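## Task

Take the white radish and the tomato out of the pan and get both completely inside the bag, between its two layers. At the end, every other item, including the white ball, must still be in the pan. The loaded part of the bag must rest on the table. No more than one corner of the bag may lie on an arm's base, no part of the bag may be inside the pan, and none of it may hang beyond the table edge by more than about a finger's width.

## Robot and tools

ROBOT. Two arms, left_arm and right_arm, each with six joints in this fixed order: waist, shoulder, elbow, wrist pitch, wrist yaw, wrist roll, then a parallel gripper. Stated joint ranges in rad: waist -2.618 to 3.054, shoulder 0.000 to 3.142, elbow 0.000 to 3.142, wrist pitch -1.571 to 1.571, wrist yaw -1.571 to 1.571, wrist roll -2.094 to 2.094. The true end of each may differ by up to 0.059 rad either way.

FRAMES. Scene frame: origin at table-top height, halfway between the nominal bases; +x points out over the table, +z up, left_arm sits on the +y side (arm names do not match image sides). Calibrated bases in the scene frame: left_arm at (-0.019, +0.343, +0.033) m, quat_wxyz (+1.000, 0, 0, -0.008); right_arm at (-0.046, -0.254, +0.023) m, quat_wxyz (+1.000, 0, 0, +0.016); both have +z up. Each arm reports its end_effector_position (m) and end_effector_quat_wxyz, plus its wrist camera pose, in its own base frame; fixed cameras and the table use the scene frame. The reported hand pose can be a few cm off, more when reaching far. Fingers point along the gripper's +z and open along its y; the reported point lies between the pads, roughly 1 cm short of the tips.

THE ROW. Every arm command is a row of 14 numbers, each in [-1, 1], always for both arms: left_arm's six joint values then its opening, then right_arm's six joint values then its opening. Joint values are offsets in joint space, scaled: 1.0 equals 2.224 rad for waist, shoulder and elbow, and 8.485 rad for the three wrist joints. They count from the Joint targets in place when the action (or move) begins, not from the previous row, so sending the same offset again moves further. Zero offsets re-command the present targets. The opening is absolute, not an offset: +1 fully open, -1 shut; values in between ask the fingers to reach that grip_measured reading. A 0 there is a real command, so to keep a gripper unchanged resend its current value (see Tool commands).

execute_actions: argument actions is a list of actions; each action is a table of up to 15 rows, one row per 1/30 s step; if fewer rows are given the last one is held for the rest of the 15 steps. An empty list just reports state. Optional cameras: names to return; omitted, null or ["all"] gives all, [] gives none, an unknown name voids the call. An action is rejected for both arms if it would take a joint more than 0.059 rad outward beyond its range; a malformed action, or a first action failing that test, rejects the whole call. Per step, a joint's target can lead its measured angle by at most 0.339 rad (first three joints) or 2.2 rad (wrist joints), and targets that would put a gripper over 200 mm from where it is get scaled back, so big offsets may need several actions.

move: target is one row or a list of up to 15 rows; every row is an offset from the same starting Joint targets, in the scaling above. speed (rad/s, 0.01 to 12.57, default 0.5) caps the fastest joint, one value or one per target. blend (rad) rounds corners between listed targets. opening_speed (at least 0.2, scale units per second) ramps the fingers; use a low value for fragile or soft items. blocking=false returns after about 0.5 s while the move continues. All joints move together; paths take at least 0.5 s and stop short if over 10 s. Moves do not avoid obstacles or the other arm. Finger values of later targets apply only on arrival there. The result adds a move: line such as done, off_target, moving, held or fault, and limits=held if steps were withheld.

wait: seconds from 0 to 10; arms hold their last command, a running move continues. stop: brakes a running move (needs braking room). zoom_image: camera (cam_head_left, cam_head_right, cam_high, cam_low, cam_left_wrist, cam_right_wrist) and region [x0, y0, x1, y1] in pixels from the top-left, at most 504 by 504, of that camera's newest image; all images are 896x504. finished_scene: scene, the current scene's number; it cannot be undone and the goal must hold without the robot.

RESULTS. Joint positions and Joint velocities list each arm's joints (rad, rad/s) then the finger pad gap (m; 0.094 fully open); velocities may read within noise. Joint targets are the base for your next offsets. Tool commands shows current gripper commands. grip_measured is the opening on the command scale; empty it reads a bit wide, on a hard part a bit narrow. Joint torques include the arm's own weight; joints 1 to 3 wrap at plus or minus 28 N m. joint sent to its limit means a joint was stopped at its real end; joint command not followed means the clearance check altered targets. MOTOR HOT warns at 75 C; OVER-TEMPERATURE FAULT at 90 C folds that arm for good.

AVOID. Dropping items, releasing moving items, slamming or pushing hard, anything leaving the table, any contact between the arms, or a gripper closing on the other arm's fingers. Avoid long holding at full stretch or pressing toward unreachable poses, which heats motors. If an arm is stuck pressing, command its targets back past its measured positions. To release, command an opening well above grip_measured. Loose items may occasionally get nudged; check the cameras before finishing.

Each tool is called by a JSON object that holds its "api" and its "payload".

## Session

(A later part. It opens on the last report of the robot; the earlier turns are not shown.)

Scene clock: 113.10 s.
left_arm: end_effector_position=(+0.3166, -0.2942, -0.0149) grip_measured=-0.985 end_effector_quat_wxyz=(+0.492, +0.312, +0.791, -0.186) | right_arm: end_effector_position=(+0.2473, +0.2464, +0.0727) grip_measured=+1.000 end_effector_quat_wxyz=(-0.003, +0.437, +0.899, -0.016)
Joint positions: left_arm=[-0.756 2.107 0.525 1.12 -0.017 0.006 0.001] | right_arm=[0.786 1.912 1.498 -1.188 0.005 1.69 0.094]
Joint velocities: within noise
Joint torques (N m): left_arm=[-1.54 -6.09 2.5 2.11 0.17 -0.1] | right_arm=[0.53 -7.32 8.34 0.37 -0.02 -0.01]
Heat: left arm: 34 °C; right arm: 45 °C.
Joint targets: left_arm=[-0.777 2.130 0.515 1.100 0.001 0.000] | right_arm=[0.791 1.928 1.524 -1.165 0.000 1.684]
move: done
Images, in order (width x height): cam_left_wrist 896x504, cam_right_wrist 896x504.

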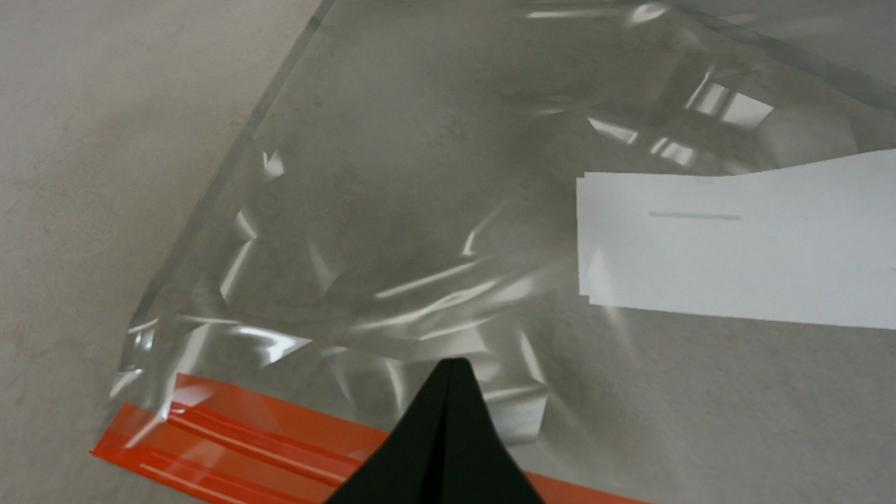

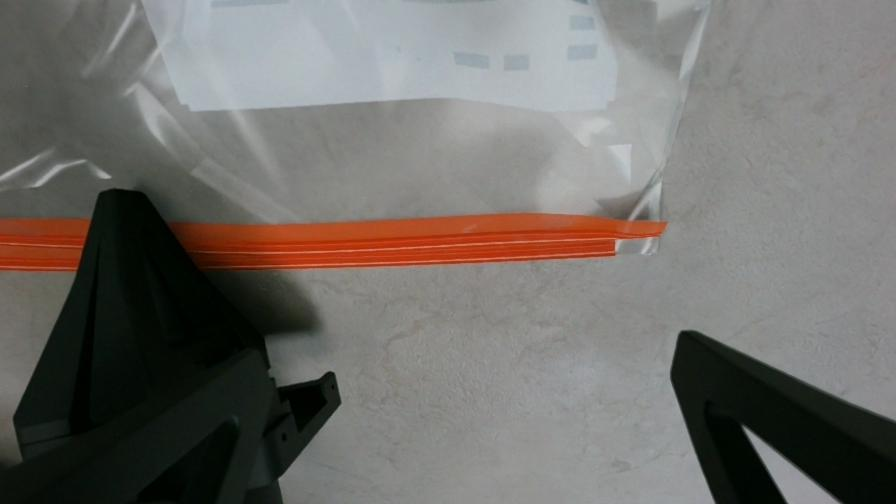

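{"api": "zoom_image", "payload": {"camera": "cam_right_wrist", "region": [340, 100, 720, 320]}}

{"api": "zoom_image", "payload": {"camera": "cam_right_wrist", "region": [0, 180, 380, 504]}}

Scaled by 1.326 from the camera's 896x504 image, which has a finer 1280x720 frame.

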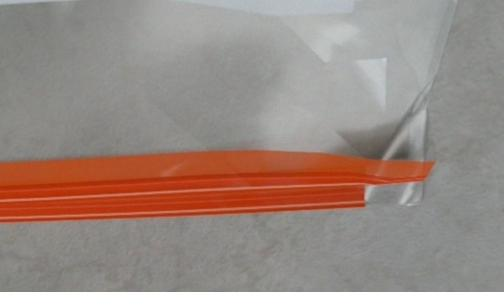

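Scaled by 1.326 from the camera's 896x504 image, which has a finer 1280x720 frame.

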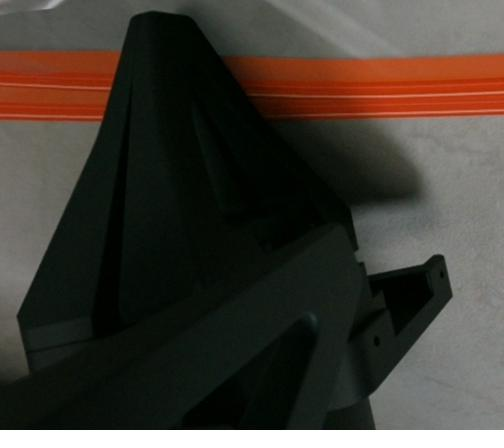

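{"api": "move", "payload": {"target": [[0,-0.1079,0,-0.0271,0,0,-1,0,0,0,0,0,0,1],[0.3719,-0.5081,0.2181,-0.2357,0,0,-1,0,0,0,0,0,0,1],[0.3719,-0.5081,0.2181,-0.2357,0,0,1,-0.0328,0.0962,0.0679,0.0073,0,-0.0068,1]], "speed": [0.3,0.9,0.4]}}

Scene clock: 119.10 s.
left_arm: end_effector_position=(+0.2754, +0.0142, +0.1975) grip_measured=+0.998 end_effector_quat_wxyz=(+0.327, -0.025, +0.945, +0.012) | right_arm: end_effector_position=(+0.2999, +0.2644, +0.0314) grip_measured=+1.000 end_effector_quat_wxyz=(-0.006, +0.441, +0.898, -0.009)
Joint positions: left_arm=[0.044 1.002 0.981 -0.884 -0.013 -0.004 0.094] | right_arm=[0.721 2.13 1.649 -1.111 -0.004 1.634 0.094]
Joint velocities: within noise
Joint torques (N m): left_arm=[0.7 -2.24 9.85 1.63 0.12 -0.01] | right_arm=[-0.25 -9.28 8.23 0.25 0.05 -0.03]
Heat: left arm: 34 °C; right arm: 44 °C.
Joint targets: left_arm=[0.050 1.000 1.000 -0.900 0.001 0.000] | right_arm=[0.718 2.142 1.675 -1.103 0.000 1.627]
move: done

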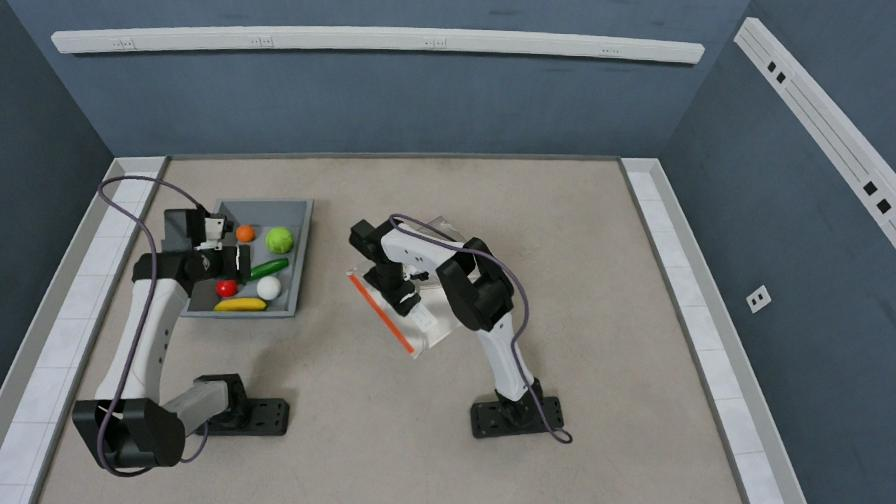

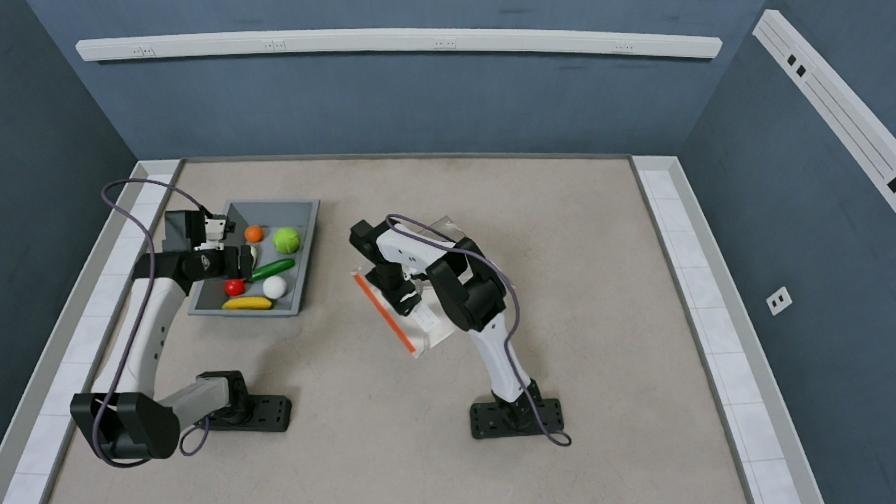

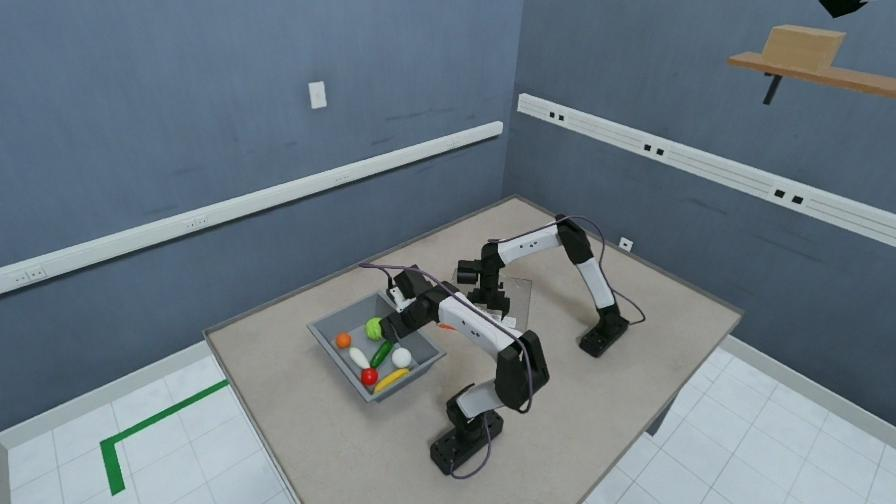

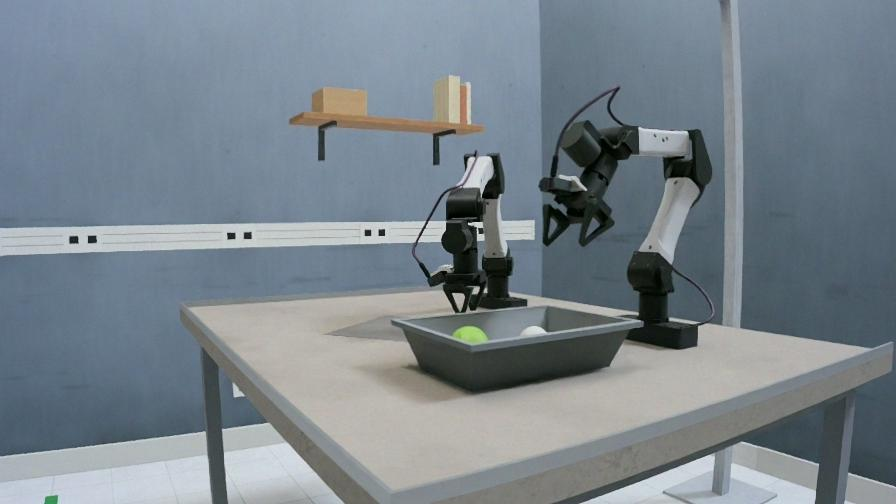

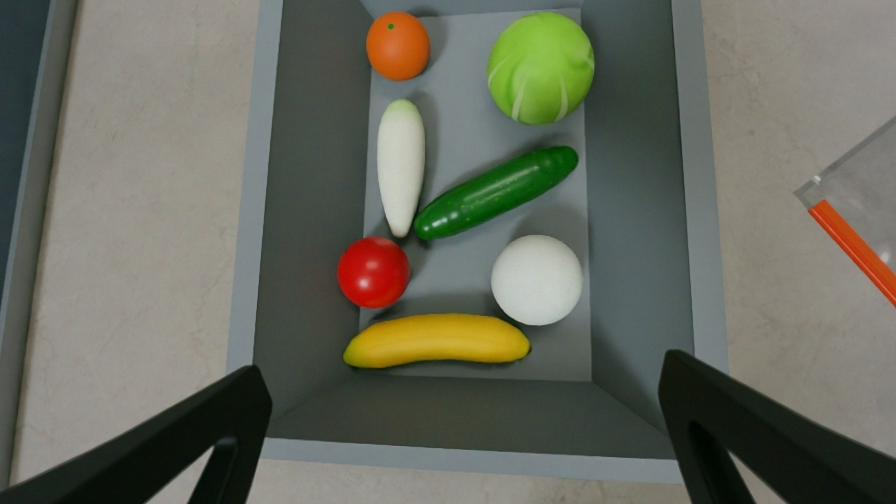

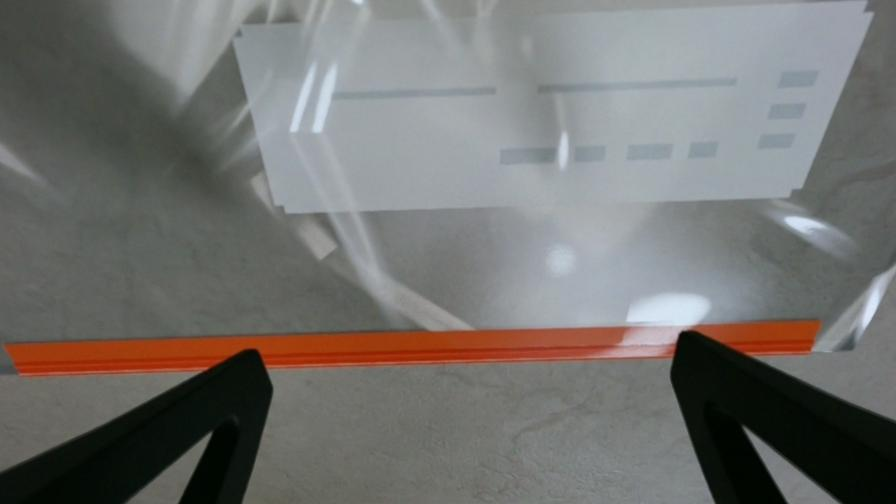

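{"api": "move", "payload": {"target": [[0,0,0,0,0,0,1,0,0.0229,-0.0652,0.0153,0,0,1],[0,0,0,0,0,0,1,0,0.0229,-0.0652,0.0153,0,0,-0.4]], "opening_speed": 0.5, "speed": 0.15, "cameras": ["cam_right_wrist"]}}

Scene clock: 123.50 s.
left_arm: end_effector_position=(+0.2754, +0.0142, +0.1974) grip_measured=+0.998 end_effector_quat_wxyz=(+0.326, -0.025, +0.945, +0.012) | right_arm: end_effector_position=(+0.3015, +0.2659, -0.0080) grip_measured=-0.398 end_effector_quat_wxyz=(-0.002, +0.440, +0.898, +0.000)
Joint positions: left_arm=[0.044 1.002 0.981 -0.885 -0.013 -0.004 0.094] | right_arm=[0.721 2.168 1.546 -0.951 -0.004 1.633 0.028]
Joint velocities: within noise
Joint torques (N m): left_arm=[0.75 -2.28 9.85 1.63 0.13 -0.01] | right_arm=[-0.25 -8.24 4.1 -0.02 0.06 -0.01]
Heat: left arm: 33 °C; right arm: 44 °C.
Joint targets: left_arm=[0.050 1.000 1.000 -0.900 0.001 0.000] | right_arm=[0.718 2.193 1.530 -0.973 0.000 1.627]
move: done
Images, in order (width x height): cam_right_wrist 896x504.

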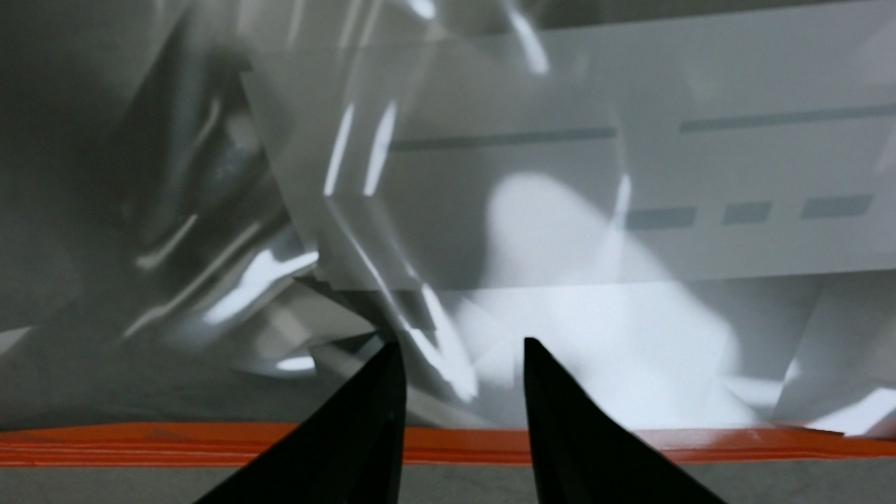

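{"api": "move", "payload": {"target": [0,0,0,0,0,0,1,0,0,-0.02,0.004,0,0,-0.8], "opening_speed": 0.5, "speed": 0.15, "cameras": ["cam_right_wrist"]}}

Scene clock: 124.77 s.
left_arm: end_effector_position=(+0.2754, +0.0142, +0.1974) grip_measured=+0.998 end_effector_quat_wxyz=(+0.326, -0.025, +0.945, +0.012) | right_arm: end_effector_position=(+0.3021, +0.2664, -0.0097) grip_measured=-0.798 end_effector_quat_wxyz=(+0.001, +0.440, +0.898, +0.006)
Joint positions: left_arm=[0.044 1.002 0.981 -0.885 -0.013 -0.004 0.094] | right_arm=[0.721 2.161 1.527 -0.926 -0.004 1.633 0.01]
Joint velocities: left_arm=[within noise] | right_arm=[-0.002 0.012 0.002 -0.022 0.007 -0.168 0.001]
Joint torques (N m): left_arm=[0.7 -2.26 9.83 1.64 0.12 -0.01] | right_arm=[-0.25 -7.56 1.66 0.1 0.06 -0.02]
Heat: left arm: 33 °C; right arm: 44 °C.
Joint targets: left_arm=[0.050 1.000 1.000 -0.900 0.001 0.000] | right_arm=[0.718 2.193 1.486 -0.939 0.000 1.627]
move: off_target (right_arm); right_arm: the elbow is farthest, 0.042 rad from its target
Images, in order (width x height): cam_right_wrist 896x504.

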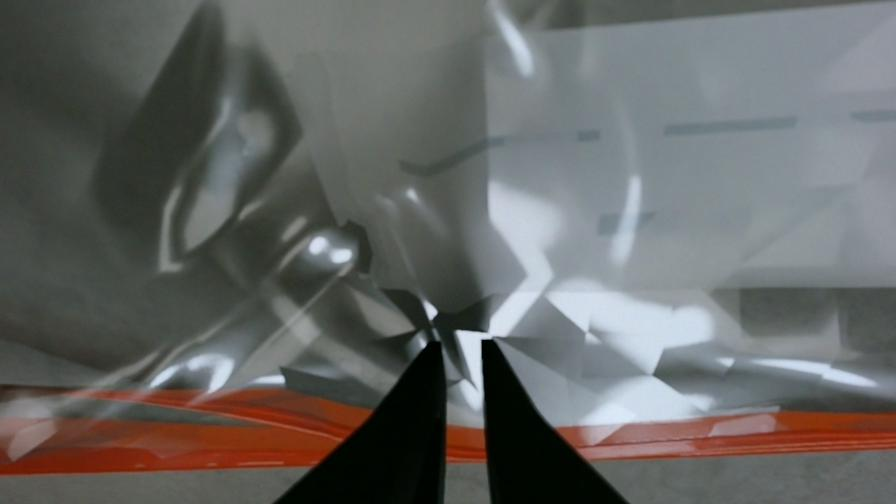

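{"api": "move", "payload": {"target": [0,0,0,0,0,0,1,0,0,0,0,0,0,-1], "opening_speed": 0.3, "cameras": ["cam_right_wrist"]}}

{"api": "zoom_image", "payload": {"camera": "cam_right_wrist", "region": [300, 220, 640, 450]}}

{"api": "move", "payload": {"target": [0,0,0,0,0,0,1,0,0,0.03,-0.007,0,0,-1], "speed": 0.08, "cameras": ["cam_right_wrist"]}}

Scene clock: 125.83 s.
left_arm: end_effector_position=(+0.2754, +0.0142, +0.1974) grip_measured=+0.998 end_effector_quat_wxyz=(+0.326, -0.025, +0.945, +0.012) | right_arm: end_effector_position=(+0.3021, +0.2664, -0.0097) grip_measured=-0.991 end_effector_quat_wxyz=(+0.001, +0.440, +0.898, +0.006)
Joint positions: left_arm=[0.044 1.002 0.981 -0.885 -0.013 -0.004 0.094] | right_arm=[0.721 2.161 1.527 -0.926 -0.004 1.633 0]
Joint velocities: within noise
Joint torques (N m): left_arm=[0.72 -2.25 9.85 1.64 0.12 -0.01] | right_arm=[-0.27 -7.58 1.65 0.1 0.06 -0.01]
Heat: left arm: 34 °C; right arm: 44 °C.
Joint targets: left_arm=[0.050 1.000 1.000 -0.900 0.001 0.000] | right_arm=[0.718 2.193 1.486 -0.939 0.000 1.627]
move: off_target (right_arm); right_arm: the elbow is farthest, 0.041 rad from its target
Images, in order (width x height): cam_right_wrist 896x504.

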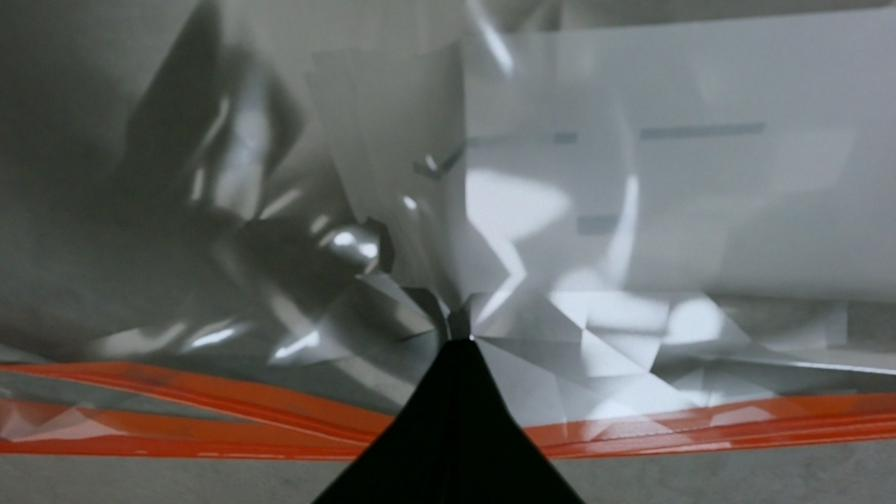

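Scaled by 1.482 from the camera's 896x504 image, which has a finer 1280x720 frame.

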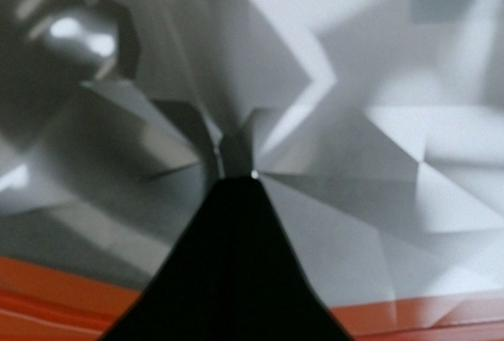

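Scene clock: 127.27 s.
left_arm: end_effector_position=(+0.2754, +0.0142, +0.1974) grip_measured=+0.998 end_effector_quat_wxyz=(+0.326, -0.025, +0.945, +0.012) | right_arm: end_effector_position=(+0.2959, +0.2609, -0.0082) grip_measured=-0.991 end_effector_quat_wxyz=(-0.007, +0.440, +0.898, -0.012)
Joint positions: left_arm=[0.044 1.002 0.981 -0.885 -0.013 -0.004 0.094] | right_arm=[0.721 2.165 1.54 -0.974 -0.004 1.633 0]
Joint velocities: within noise
Joint torques (N m): left_arm=[0.7 -2.25 9.87 1.63 0.13 -0.01] | right_arm=[-0.25 -7.9 6.78 -0.08 0.05 -0.01]
Heat: left arm: 34 °C; right arm: 43 °C.
Joint targets: left_arm=[0.050 1.000 1.000 -0.900 0.001 0.000] | right_arm=[0.718 2.193 1.553 -0.999 0.000 1.627]
move: done
Images, in order (width x height): cam_right_wrist 896x504.

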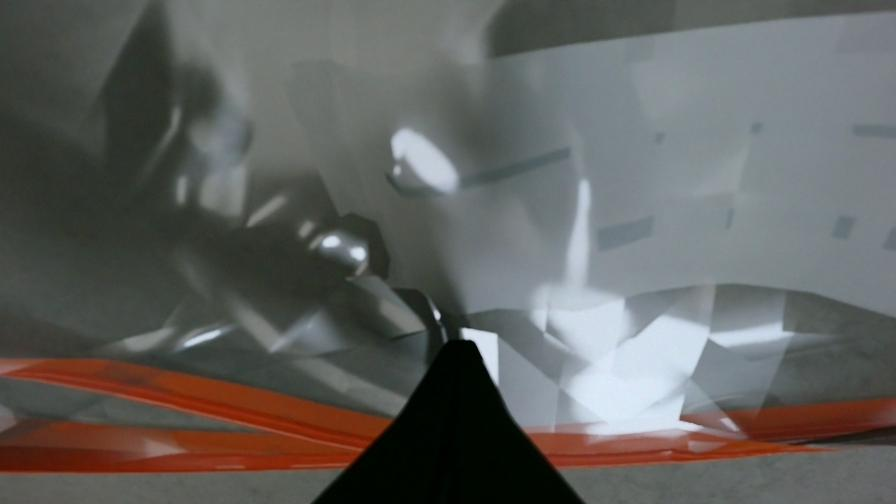

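{"api": "move", "payload": {"target": [0,0,0,0,0,0,1,0,0,0.03,-0.008,0,0,-1], "speed": 0.08, "cameras": ["cam_right_wrist"]}}

Scene clock: 128.73 s.
left_arm: end_effector_position=(+0.2754, +0.0142, +0.1974) grip_measured=+0.998 end_effector_quat_wxyz=(+0.326, -0.025, +0.945, +0.012) | right_arm: end_effector_position=(+0.2935, +0.2588, +0.0007) grip_measured=-0.991 end_effector_quat_wxyz=(-0.015, +0.440, +0.897, -0.031)
Joint positions: left_arm=[0.044 1.002 0.981 -0.885 -0.013 -0.004 0.094] | right_arm=[0.721 2.176 1.595 -1.057 -0.004 1.633 0]
Joint velocities: within noise
Joint torques (N m): left_arm=[0.7 -2.24 9.87 1.64 0.14 -0.02] | right_arm=[-0.25 -9.03 7.86 -0.06 0.05 -0.01]
Heat: left arm: 34 °C; right arm: 43 °C.
Joint targets: left_arm=[0.050 1.000 1.000 -0.900 0.001 0.000] | right_arm=[0.718 2.193 1.619 -1.066 0.000 1.627]
move: done
Images, in order (width x height): cam_right_wrist 896x504.

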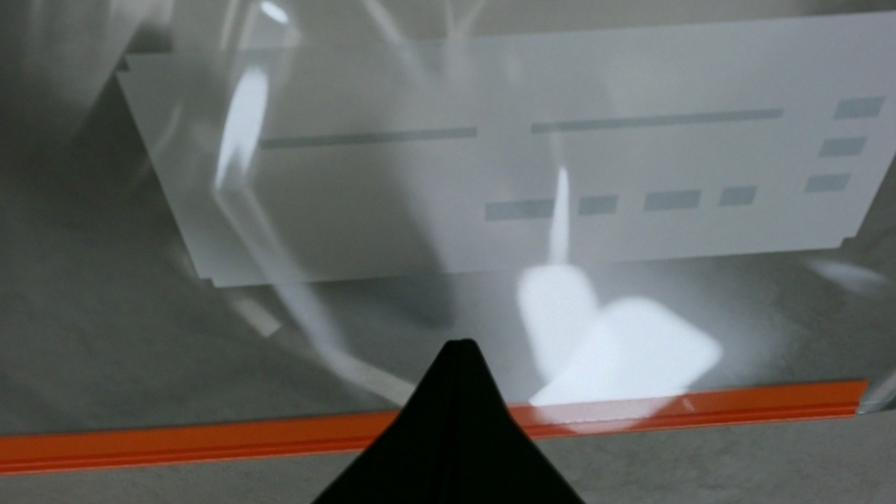

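{"api": "move", "payload": {"target": [[0,0,0,0,0,0,1,0,0,0.0135,-0.0035,0,0,-1],[0,0,0,0,0,0,1,0.0274,-0.0733,-0.0481,0.0084,0,0.0015,-1]], "speed": 0.2, "cameras": ["cam_right_wrist"]}}

Scene clock: 131.17 s.
left_arm: end_effector_position=(+0.2754, +0.0142, +0.1974) grip_measured=+0.998 end_effector_quat_wxyz=(+0.326, -0.025, +0.945, +0.012) | right_arm: end_effector_position=(+0.2777, +0.2722, +0.0190) grip_measured=-0.991 end_effector_quat_wxyz=(-0.001, +0.416, +0.909, +0.003)
Joint positions: left_arm=[0.044 1.002 0.981 -0.885 -0.013 -0.004 0.094] | right_arm=[0.774 2.078 1.517 -1.005 -0.004 1.633 0]
Joint velocities: within noise
Joint torques (N m): left_arm=[0.72 -2.26 9.83 1.64 0.13 -0.01] | right_arm=[0.54 -14.09 5.24 0.32 0.06 0.13]
Heat: left arm: 35 °C; right arm: 44 °C.
Joint targets: left_arm=[0.050 1.000 1.000 -0.900 0.001 0.000] | right_arm=[0.779 2.030 1.512 -0.995 0.000 1.639]
move: off_target (right_arm); right_arm: the shoulder is farthest, 0.048 rad from its target
Images, in order (width x height): cam_right_wrist 896x504.

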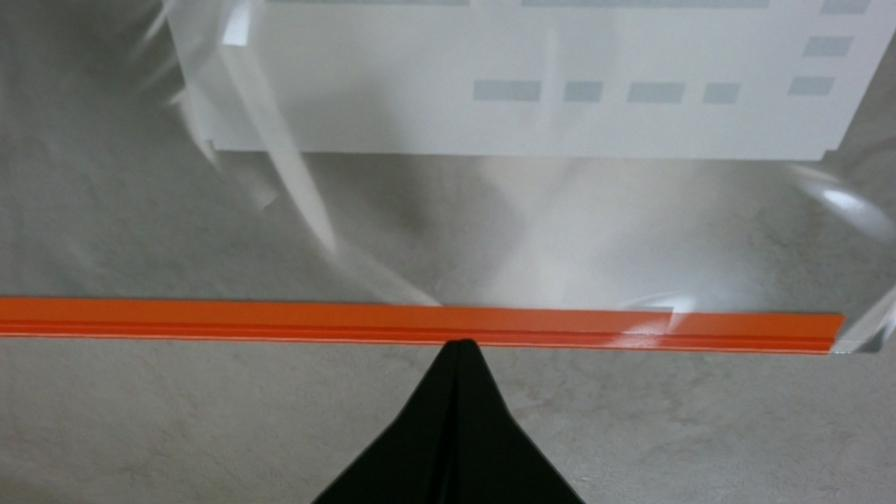

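{"api": "move", "payload": {"target": [[0,0,0,0,0,0,1,0,0.0441,-0.0324,0.0145,0,0,-1],[0,0,0,0,0,0,1,-0.0027,0.1034,0.071,0.0053,0,0,-1]], "speed": 0.15, "cameras": ["cam_right_wrist","cam_left_wrist"]}}

Scene clock: 134.23 s.
left_arm: end_effector_position=(+0.2754, +0.0142, +0.1974) grip_measured=+0.998 end_effector_quat_wxyz=(+0.326, -0.025, +0.945, +0.012) | right_arm: end_effector_position=(+0.3041, +0.2979, -0.0078) grip_measured=-0.991 end_effector_quat_wxyz=(+0.003, +0.417, +0.909, +0.012)
Joint positions: left_arm=[0.044 1.002 0.981 -0.885 -0.013 -0.004 0.094] | right_arm=[0.774 2.23 1.65 -0.966 -0.004 1.633 0]
Joint velocities: within noise
Joint torques (N m): left_arm=[0.73 -2.29 9.84 1.64 0.14 -0.01] | right_arm=[-0.05 -8.38 7.61 0.42 0.06 0.11]
Heat: left arm: 35 °C; right arm: 44 °C.
Joint targets: left_arm=[0.050 1.000 1.000 -0.900 0.001 0.000] | right_arm=[0.773 2.260 1.670 -0.950 0.000 1.640]
move: done
Images, in order (width x height): cam_left_wrist 896x504, cam_right_wrist 896x504.

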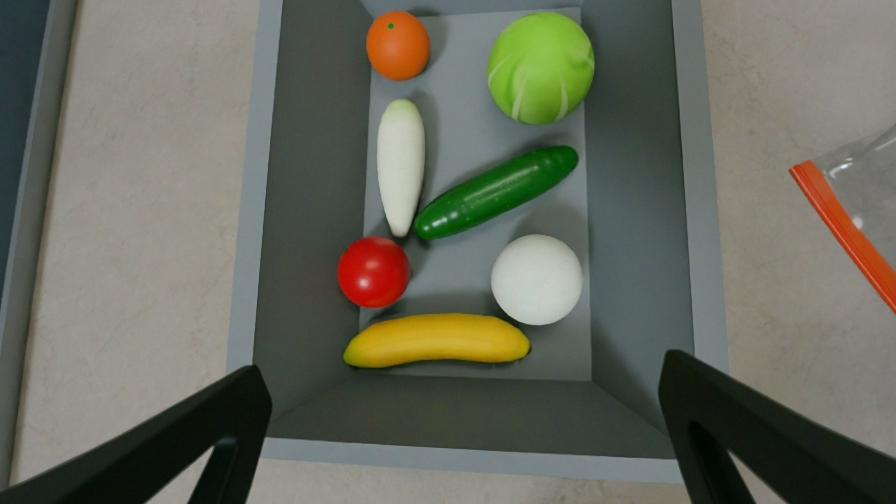

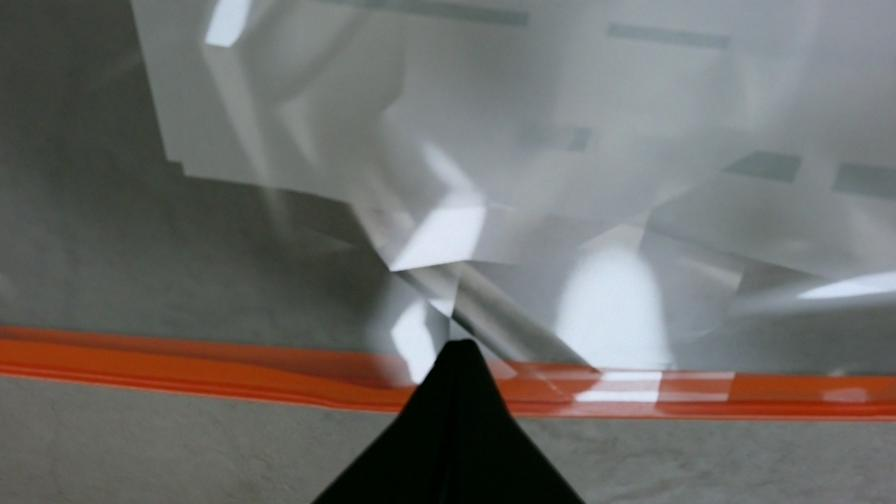

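{"api": "move", "payload": {"target": [[0,0,0,0,0,0,1,0,0,0.036,-0.0094,0,0,-1],[0,0,0,0,0,0,1,0,0,0,0,0,0,-1],[0,0,0,0,0,0,1,0.0027,-0.0764,-0.1034,0.0092,0,0,-1]], "speed": 0.15, "cameras": ["cam_right_wrist","cam_left_wrist"]}}

Scene clock: 138.03 s.
left_arm: end_effector_position=(+0.2754, +0.0142, +0.1974) grip_measured=+0.998 end_effector_quat_wxyz=(+0.326, -0.025, +0.945, +0.012) | right_arm: end_effector_position=(+0.2880, +0.2822, -0.0083) grip_measured=-0.991 end_effector_quat_wxyz=(+0.010, +0.416, +0.909, +0.030)
Joint positions: left_arm=[0.044 1.002 0.981 -0.885 -0.013 -0.004 0.094] | right_arm=[0.774 2.116 1.459 -0.85 -0.004 1.633 0]
Joint velocities: within noise
Joint torques (N m): left_arm=[0.72 -2.29 9.88 1.64 0.12 0] | right_arm=[0.53 -12.4 3.81 0.12 0.06 0.11]
Heat: left arm: 36 °C; right arm: 44 °C.
Joint targets: left_arm=[0.050 1.000 1.000 -0.900 0.001 0.000] | right_arm=[0.779 2.090 1.440 -0.872 0.000 1.640]
move: done
Images, in order (width x height): cam_left_wrist 896x504, cam_right_wrist 896x504.

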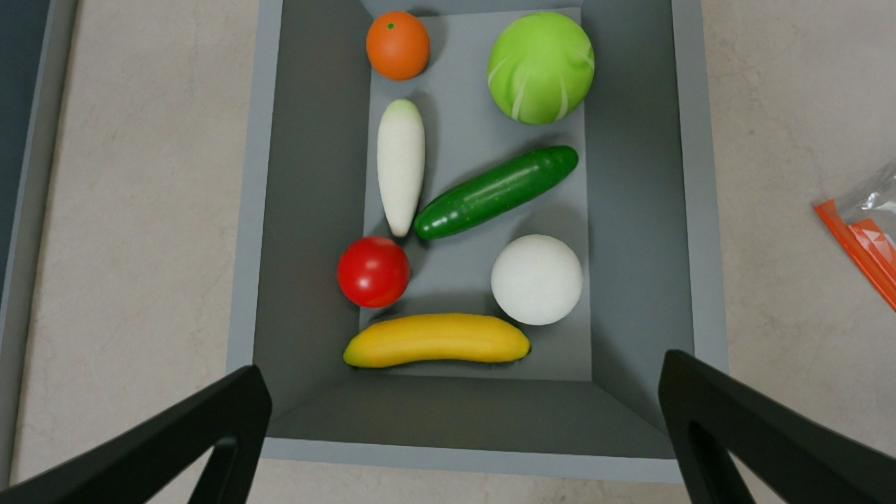

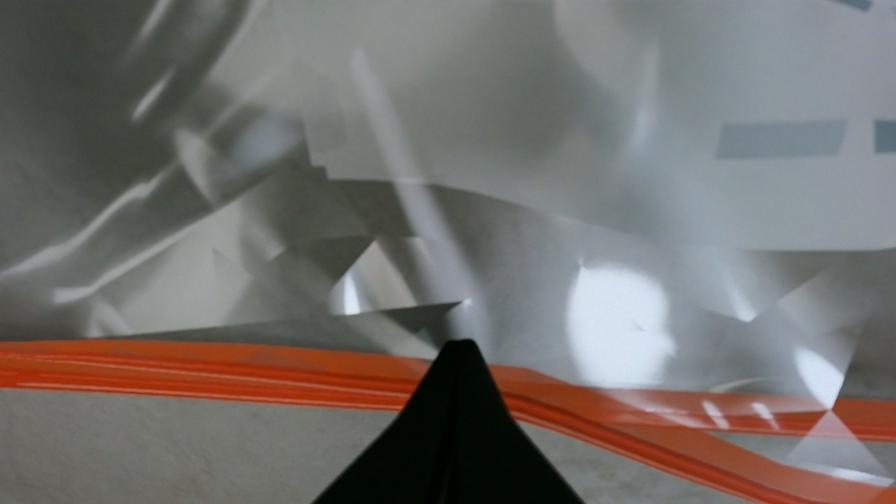

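{"api": "move", "payload": {"target": [[-0.6434,0,0,0,-0.0658,0.185,-0.04,0,0,0,0,0,0,-1],[-0.6434,0.2927,-0.4004,0.2406,-0.0658,0.185,-0.04,0,0,0,0,0,0,-1]], "speed": 0.8, "cameras": ["cam_right_wrist","cam_left_wrist"]}}

{"api": "zoom_image", "payload": {"camera": "cam_left_wrist", "region": [340, 0, 740, 400]}}

Scene clock: 144.03 s.
left_arm: end_effector_position=(+0.1486, -0.2909, +0.0514) grip_measured=-0.038 end_effector_quat_wxyz=(+0.514, +0.780, +0.232, +0.272) | right_arm: end_effector_position=(+0.2879, +0.2821, -0.0084) grip_measured=-0.991 end_effector_quat_wxyz=(+0.010, +0.416, +0.909, +0.030)
Joint positions: left_arm=[-1.374 1.64 0.116 1.136 -0.544 1.559 0.045] | right_arm=[0.774 2.116 1.459 -0.85 -0.004 1.633 0]
Joint velocities: within noise
Joint torques (N m): left_arm=[-0.28 -3.25 3.23 2.33 -0.23 0.01] | right_arm=[0.53 -12.4 3.82 0.11 0.06 0.12]
Heat: left arm: 35 °C; right arm: 44 °C.
Joint targets: left_arm=[-1.381 1.651 0.109 1.142 -0.558 1.570] | right_arm=[0.779 2.090 1.440 -0.872 0.000 1.640]
move: done
Images, in order (width x height): cam_left_wrist 896x504, cam_right_wrist 896x504.

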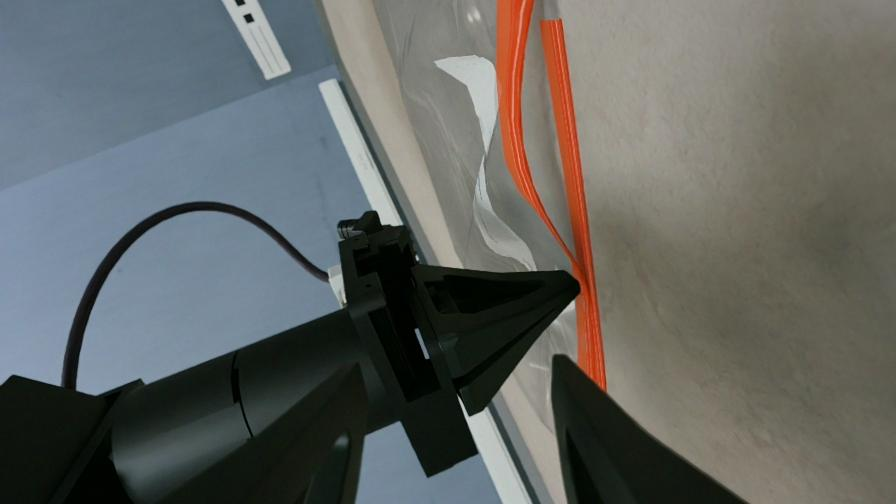

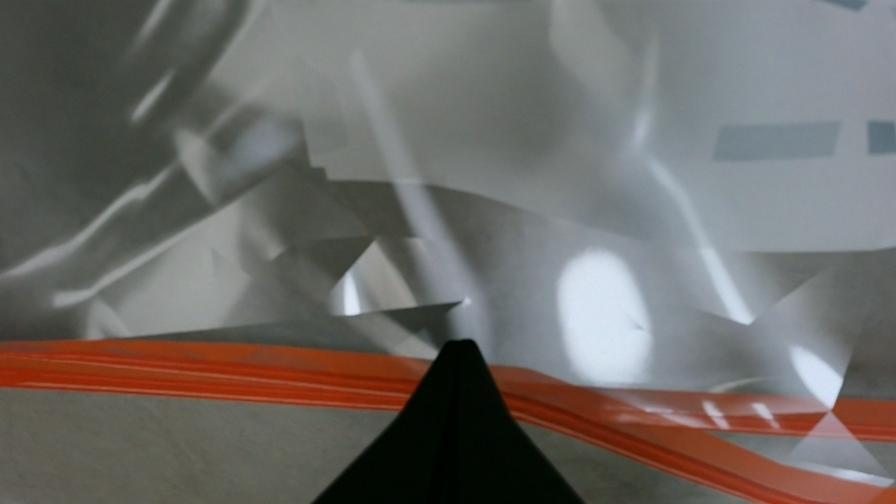

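Scaled by 1.260 from the camera's 896x504 image, which has a finer 1280x720 frame.

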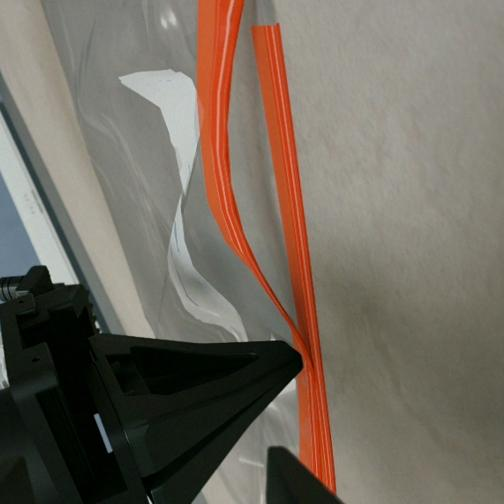

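{"api": "move", "payload": {"target": [-0.0612,0.0612,0.0409,0.0065,-0.0161,0,-0.04,0,0,0,0,0,0,-1], "speed": 0.3, "cameras": ["cam_right_wrist","cam_left_wrist"]}}

{"api": "zoom_image", "payload": {"camera": "cam_left_wrist", "region": [340, 0, 740, 400]}}

Scene clock: 146.47 s.
left_arm: end_effector_position=(+0.1268, -0.3146, +0.0465) grip_measured=-0.038 end_effector_quat_wxyz=(+0.517, +0.777, +0.213, +0.289) | right_arm: end_effector_position=(+0.2879, +0.2821, -0.0084) grip_measured=-0.991 end_effector_quat_wxyz=(+0.010, +0.416, +0.909, +0.030)
Joint positions: left_arm=[-1.512 1.774 0.188 1.192 -0.679 1.559 0.045] | right_arm=[0.774 2.116 1.459 -0.85 -0.004 1.633 0]
Joint velocities: within noise
Joint torques (N m): left_arm=[-0.2 -3.93 4.6 2.29 -0.28 0.01] | right_arm=[0.54 -12.42 3.84 0.11 0.06 0.11]
Heat: left arm: 35 °C; right arm: 44 °C.
Joint targets: left_arm=[-1.517 1.787 0.200 1.197 -0.694 1.570] | right_arm=[0.779 2.090 1.440 -0.872 0.000 1.640]
move: done
Images, in order (width x height): cam_left_wrist 896x504, cam_right_wrist 896x504.

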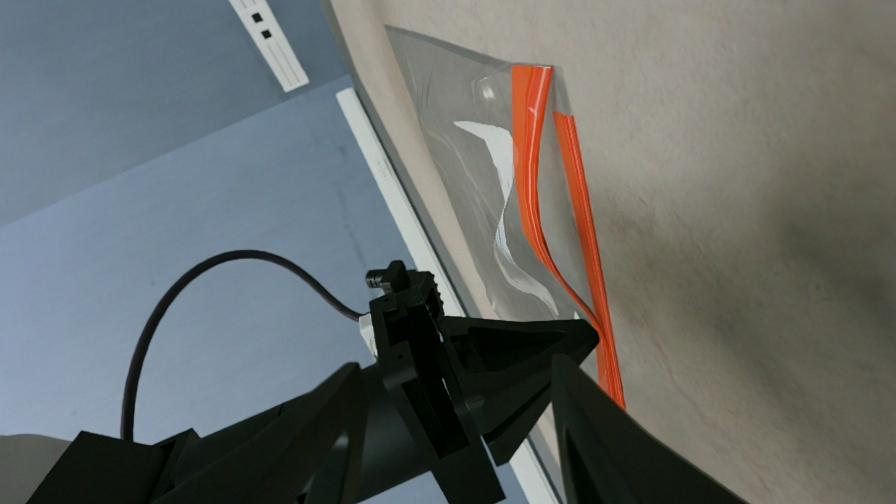

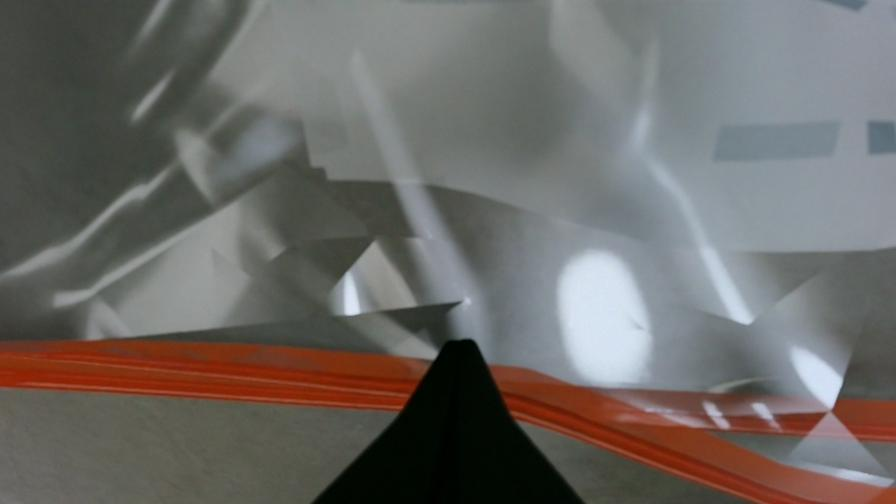

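Scaled by 1.260 from the camera's 896x504 image, which has a finer 1280x720 frame.

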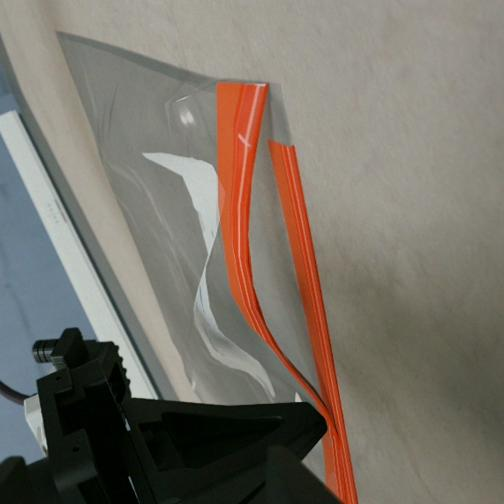

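{"api": "move", "payload": {"target": [0.0495,0.0895,0.0495,0.0111,0.0152,0,-0.04,0,0,0,0,0,0,-1], "speed": 0.2, "cameras": ["cam_right_wrist","cam_left_wrist"]}}

{"api": "zoom_image", "payload": {"camera": "cam_left_wrist", "region": [400, 100, 740, 440]}}

Scene clock: 148.87 s.
left_arm: end_effector_position=(+0.1498, -0.3398, +0.0247) grip_measured=-0.038 end_effector_quat_wxyz=(+0.516, +0.779, +0.227, +0.277) | right_arm: end_effector_position=(+0.2879, +0.2821, -0.0084) grip_measured=-0.991 end_effector_quat_wxyz=(+0.010, +0.416, +0.909, +0.030)
Joint positions: left_arm=[-1.413 1.971 0.298 1.286 -0.583 1.559 0.045] | right_arm=[0.774 2.116 1.459 -0.85 -0.004 1.633 0]
Joint velocities: within noise
Joint torques (N m): left_arm=[0.66 -5.01 4.03 2.32 0.05 0] | right_arm=[0.54 -12.41 3.82 0.11 0.05 0.11]
Heat: left arm: 34 °C; right arm: 44 °C.
Joint targets: left_arm=[-1.407 1.986 0.310 1.291 -0.565 1.570] | right_arm=[0.779 2.090 1.440 -0.872 0.000 1.640]
move: done
Images, in order (width x height): cam_left_wrist 896x504, cam_right_wrist 896x504.

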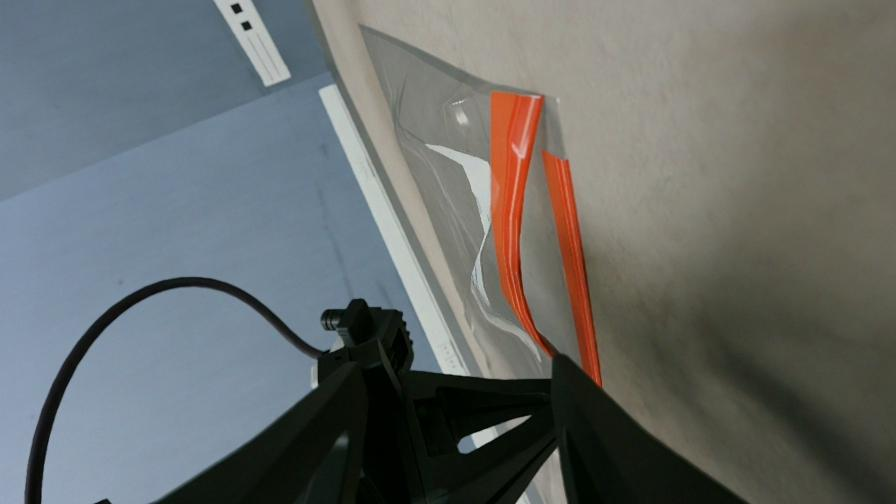

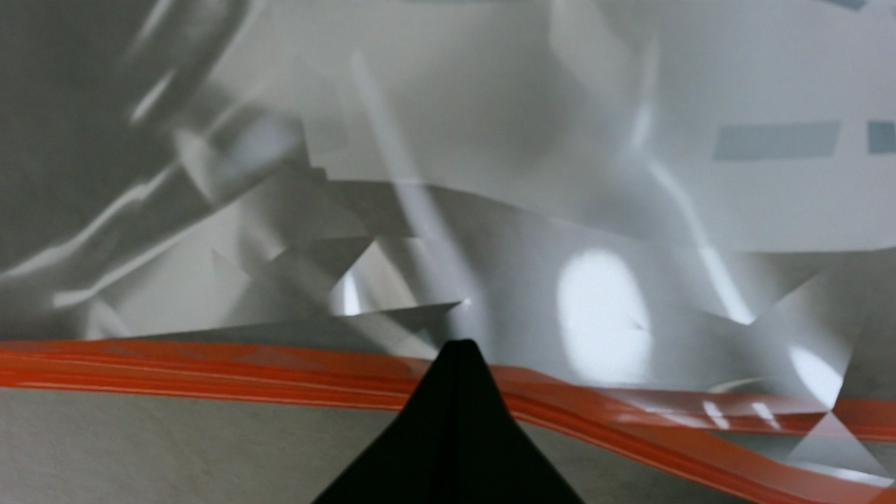

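Scaled by 1.482 from the camera's 896x504 image, which has a finer 1280x720 frame.

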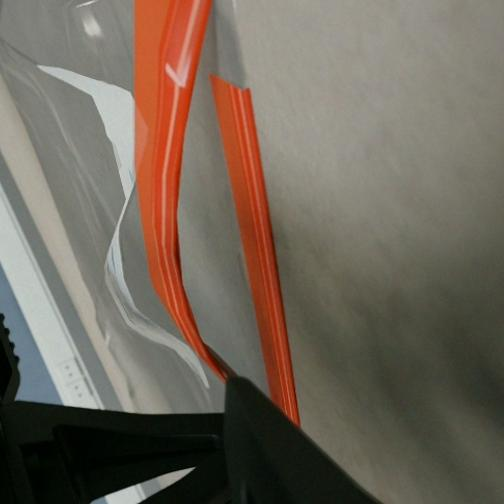

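{"api": "move", "payload": {"target": [0.0328,0.0477,0.0594,-0.0025,0.0085,0,-0.04,0,0,0,0,0,0,-1], "speed": 0.15, "cameras": ["cam_right_wrist","cam_left_wrist"]}}

{"api": "zoom_image", "payload": {"camera": "cam_left_wrist", "region": [400, 100, 740, 440]}}

Scene clock: 150.83 s.
left_arm: end_effector_position=(+0.1730, -0.3694, +0.0174) grip_measured=-0.038 end_effector_quat_wxyz=(+0.525, +0.772, +0.239, +0.266) | right_arm: end_effector_position=(+0.2879, +0.2821, -0.0084) grip_measured=-0.991 end_effector_quat_wxyz=(+0.010, +0.416, +0.909, +0.030)
Joint positions: left_arm=[-1.34 2.075 0.431 1.286 -0.511 1.559 0.045] | right_arm=[0.774 2.116 1.459 -0.85 -0.004 1.633 0]
Joint velocities: within noise
Joint torques (N m): left_arm=[0.72 -5.91 4.25 2.11 0.07 0] | right_arm=[0.51 -12.38 3.84 0.11 0.06 0.11]
Heat: left arm: 34 °C; right arm: 45 °C.
Joint targets: left_arm=[-1.334 2.092 0.442 1.270 -0.493 1.570] | right_arm=[0.779 2.090 1.440 -0.872 0.000 1.640]
move: done
Images, in order (width x height): cam_left_wrist 896x504, cam_right_wrist 896x504.

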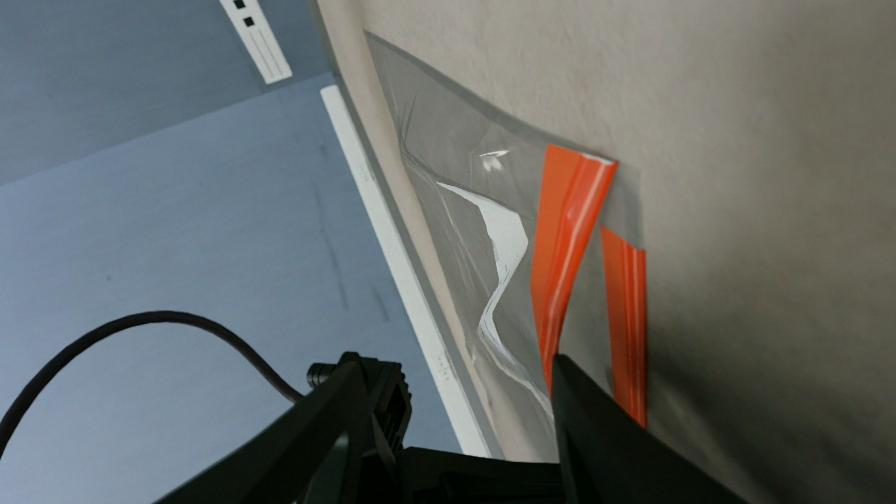

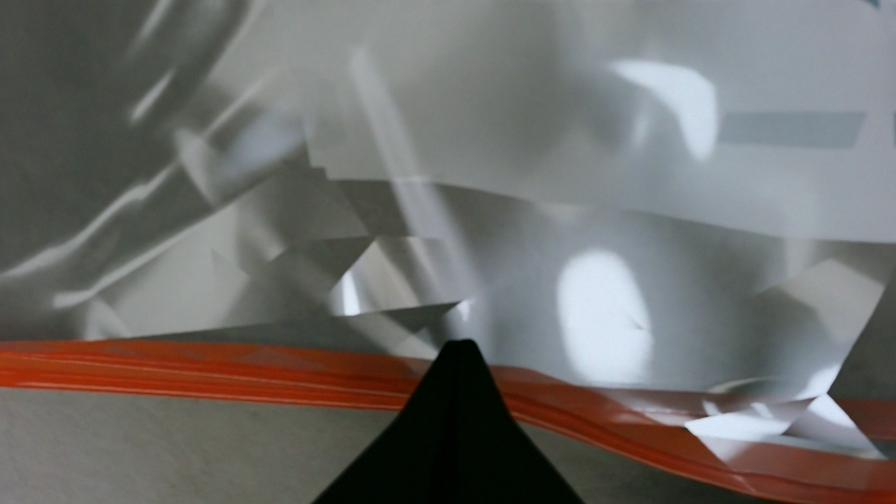

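Scaled by 1.482 from the camera's 896x504 image, which has a finer 1280x720 frame.

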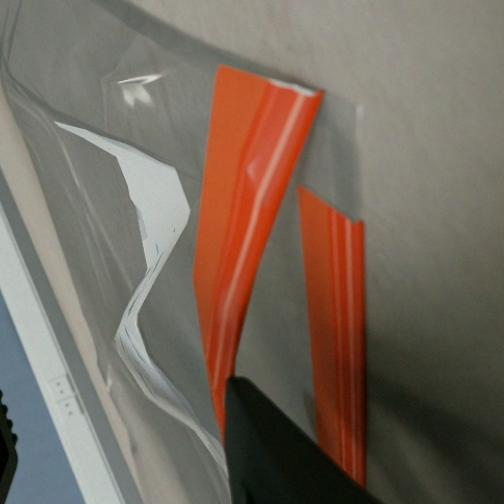

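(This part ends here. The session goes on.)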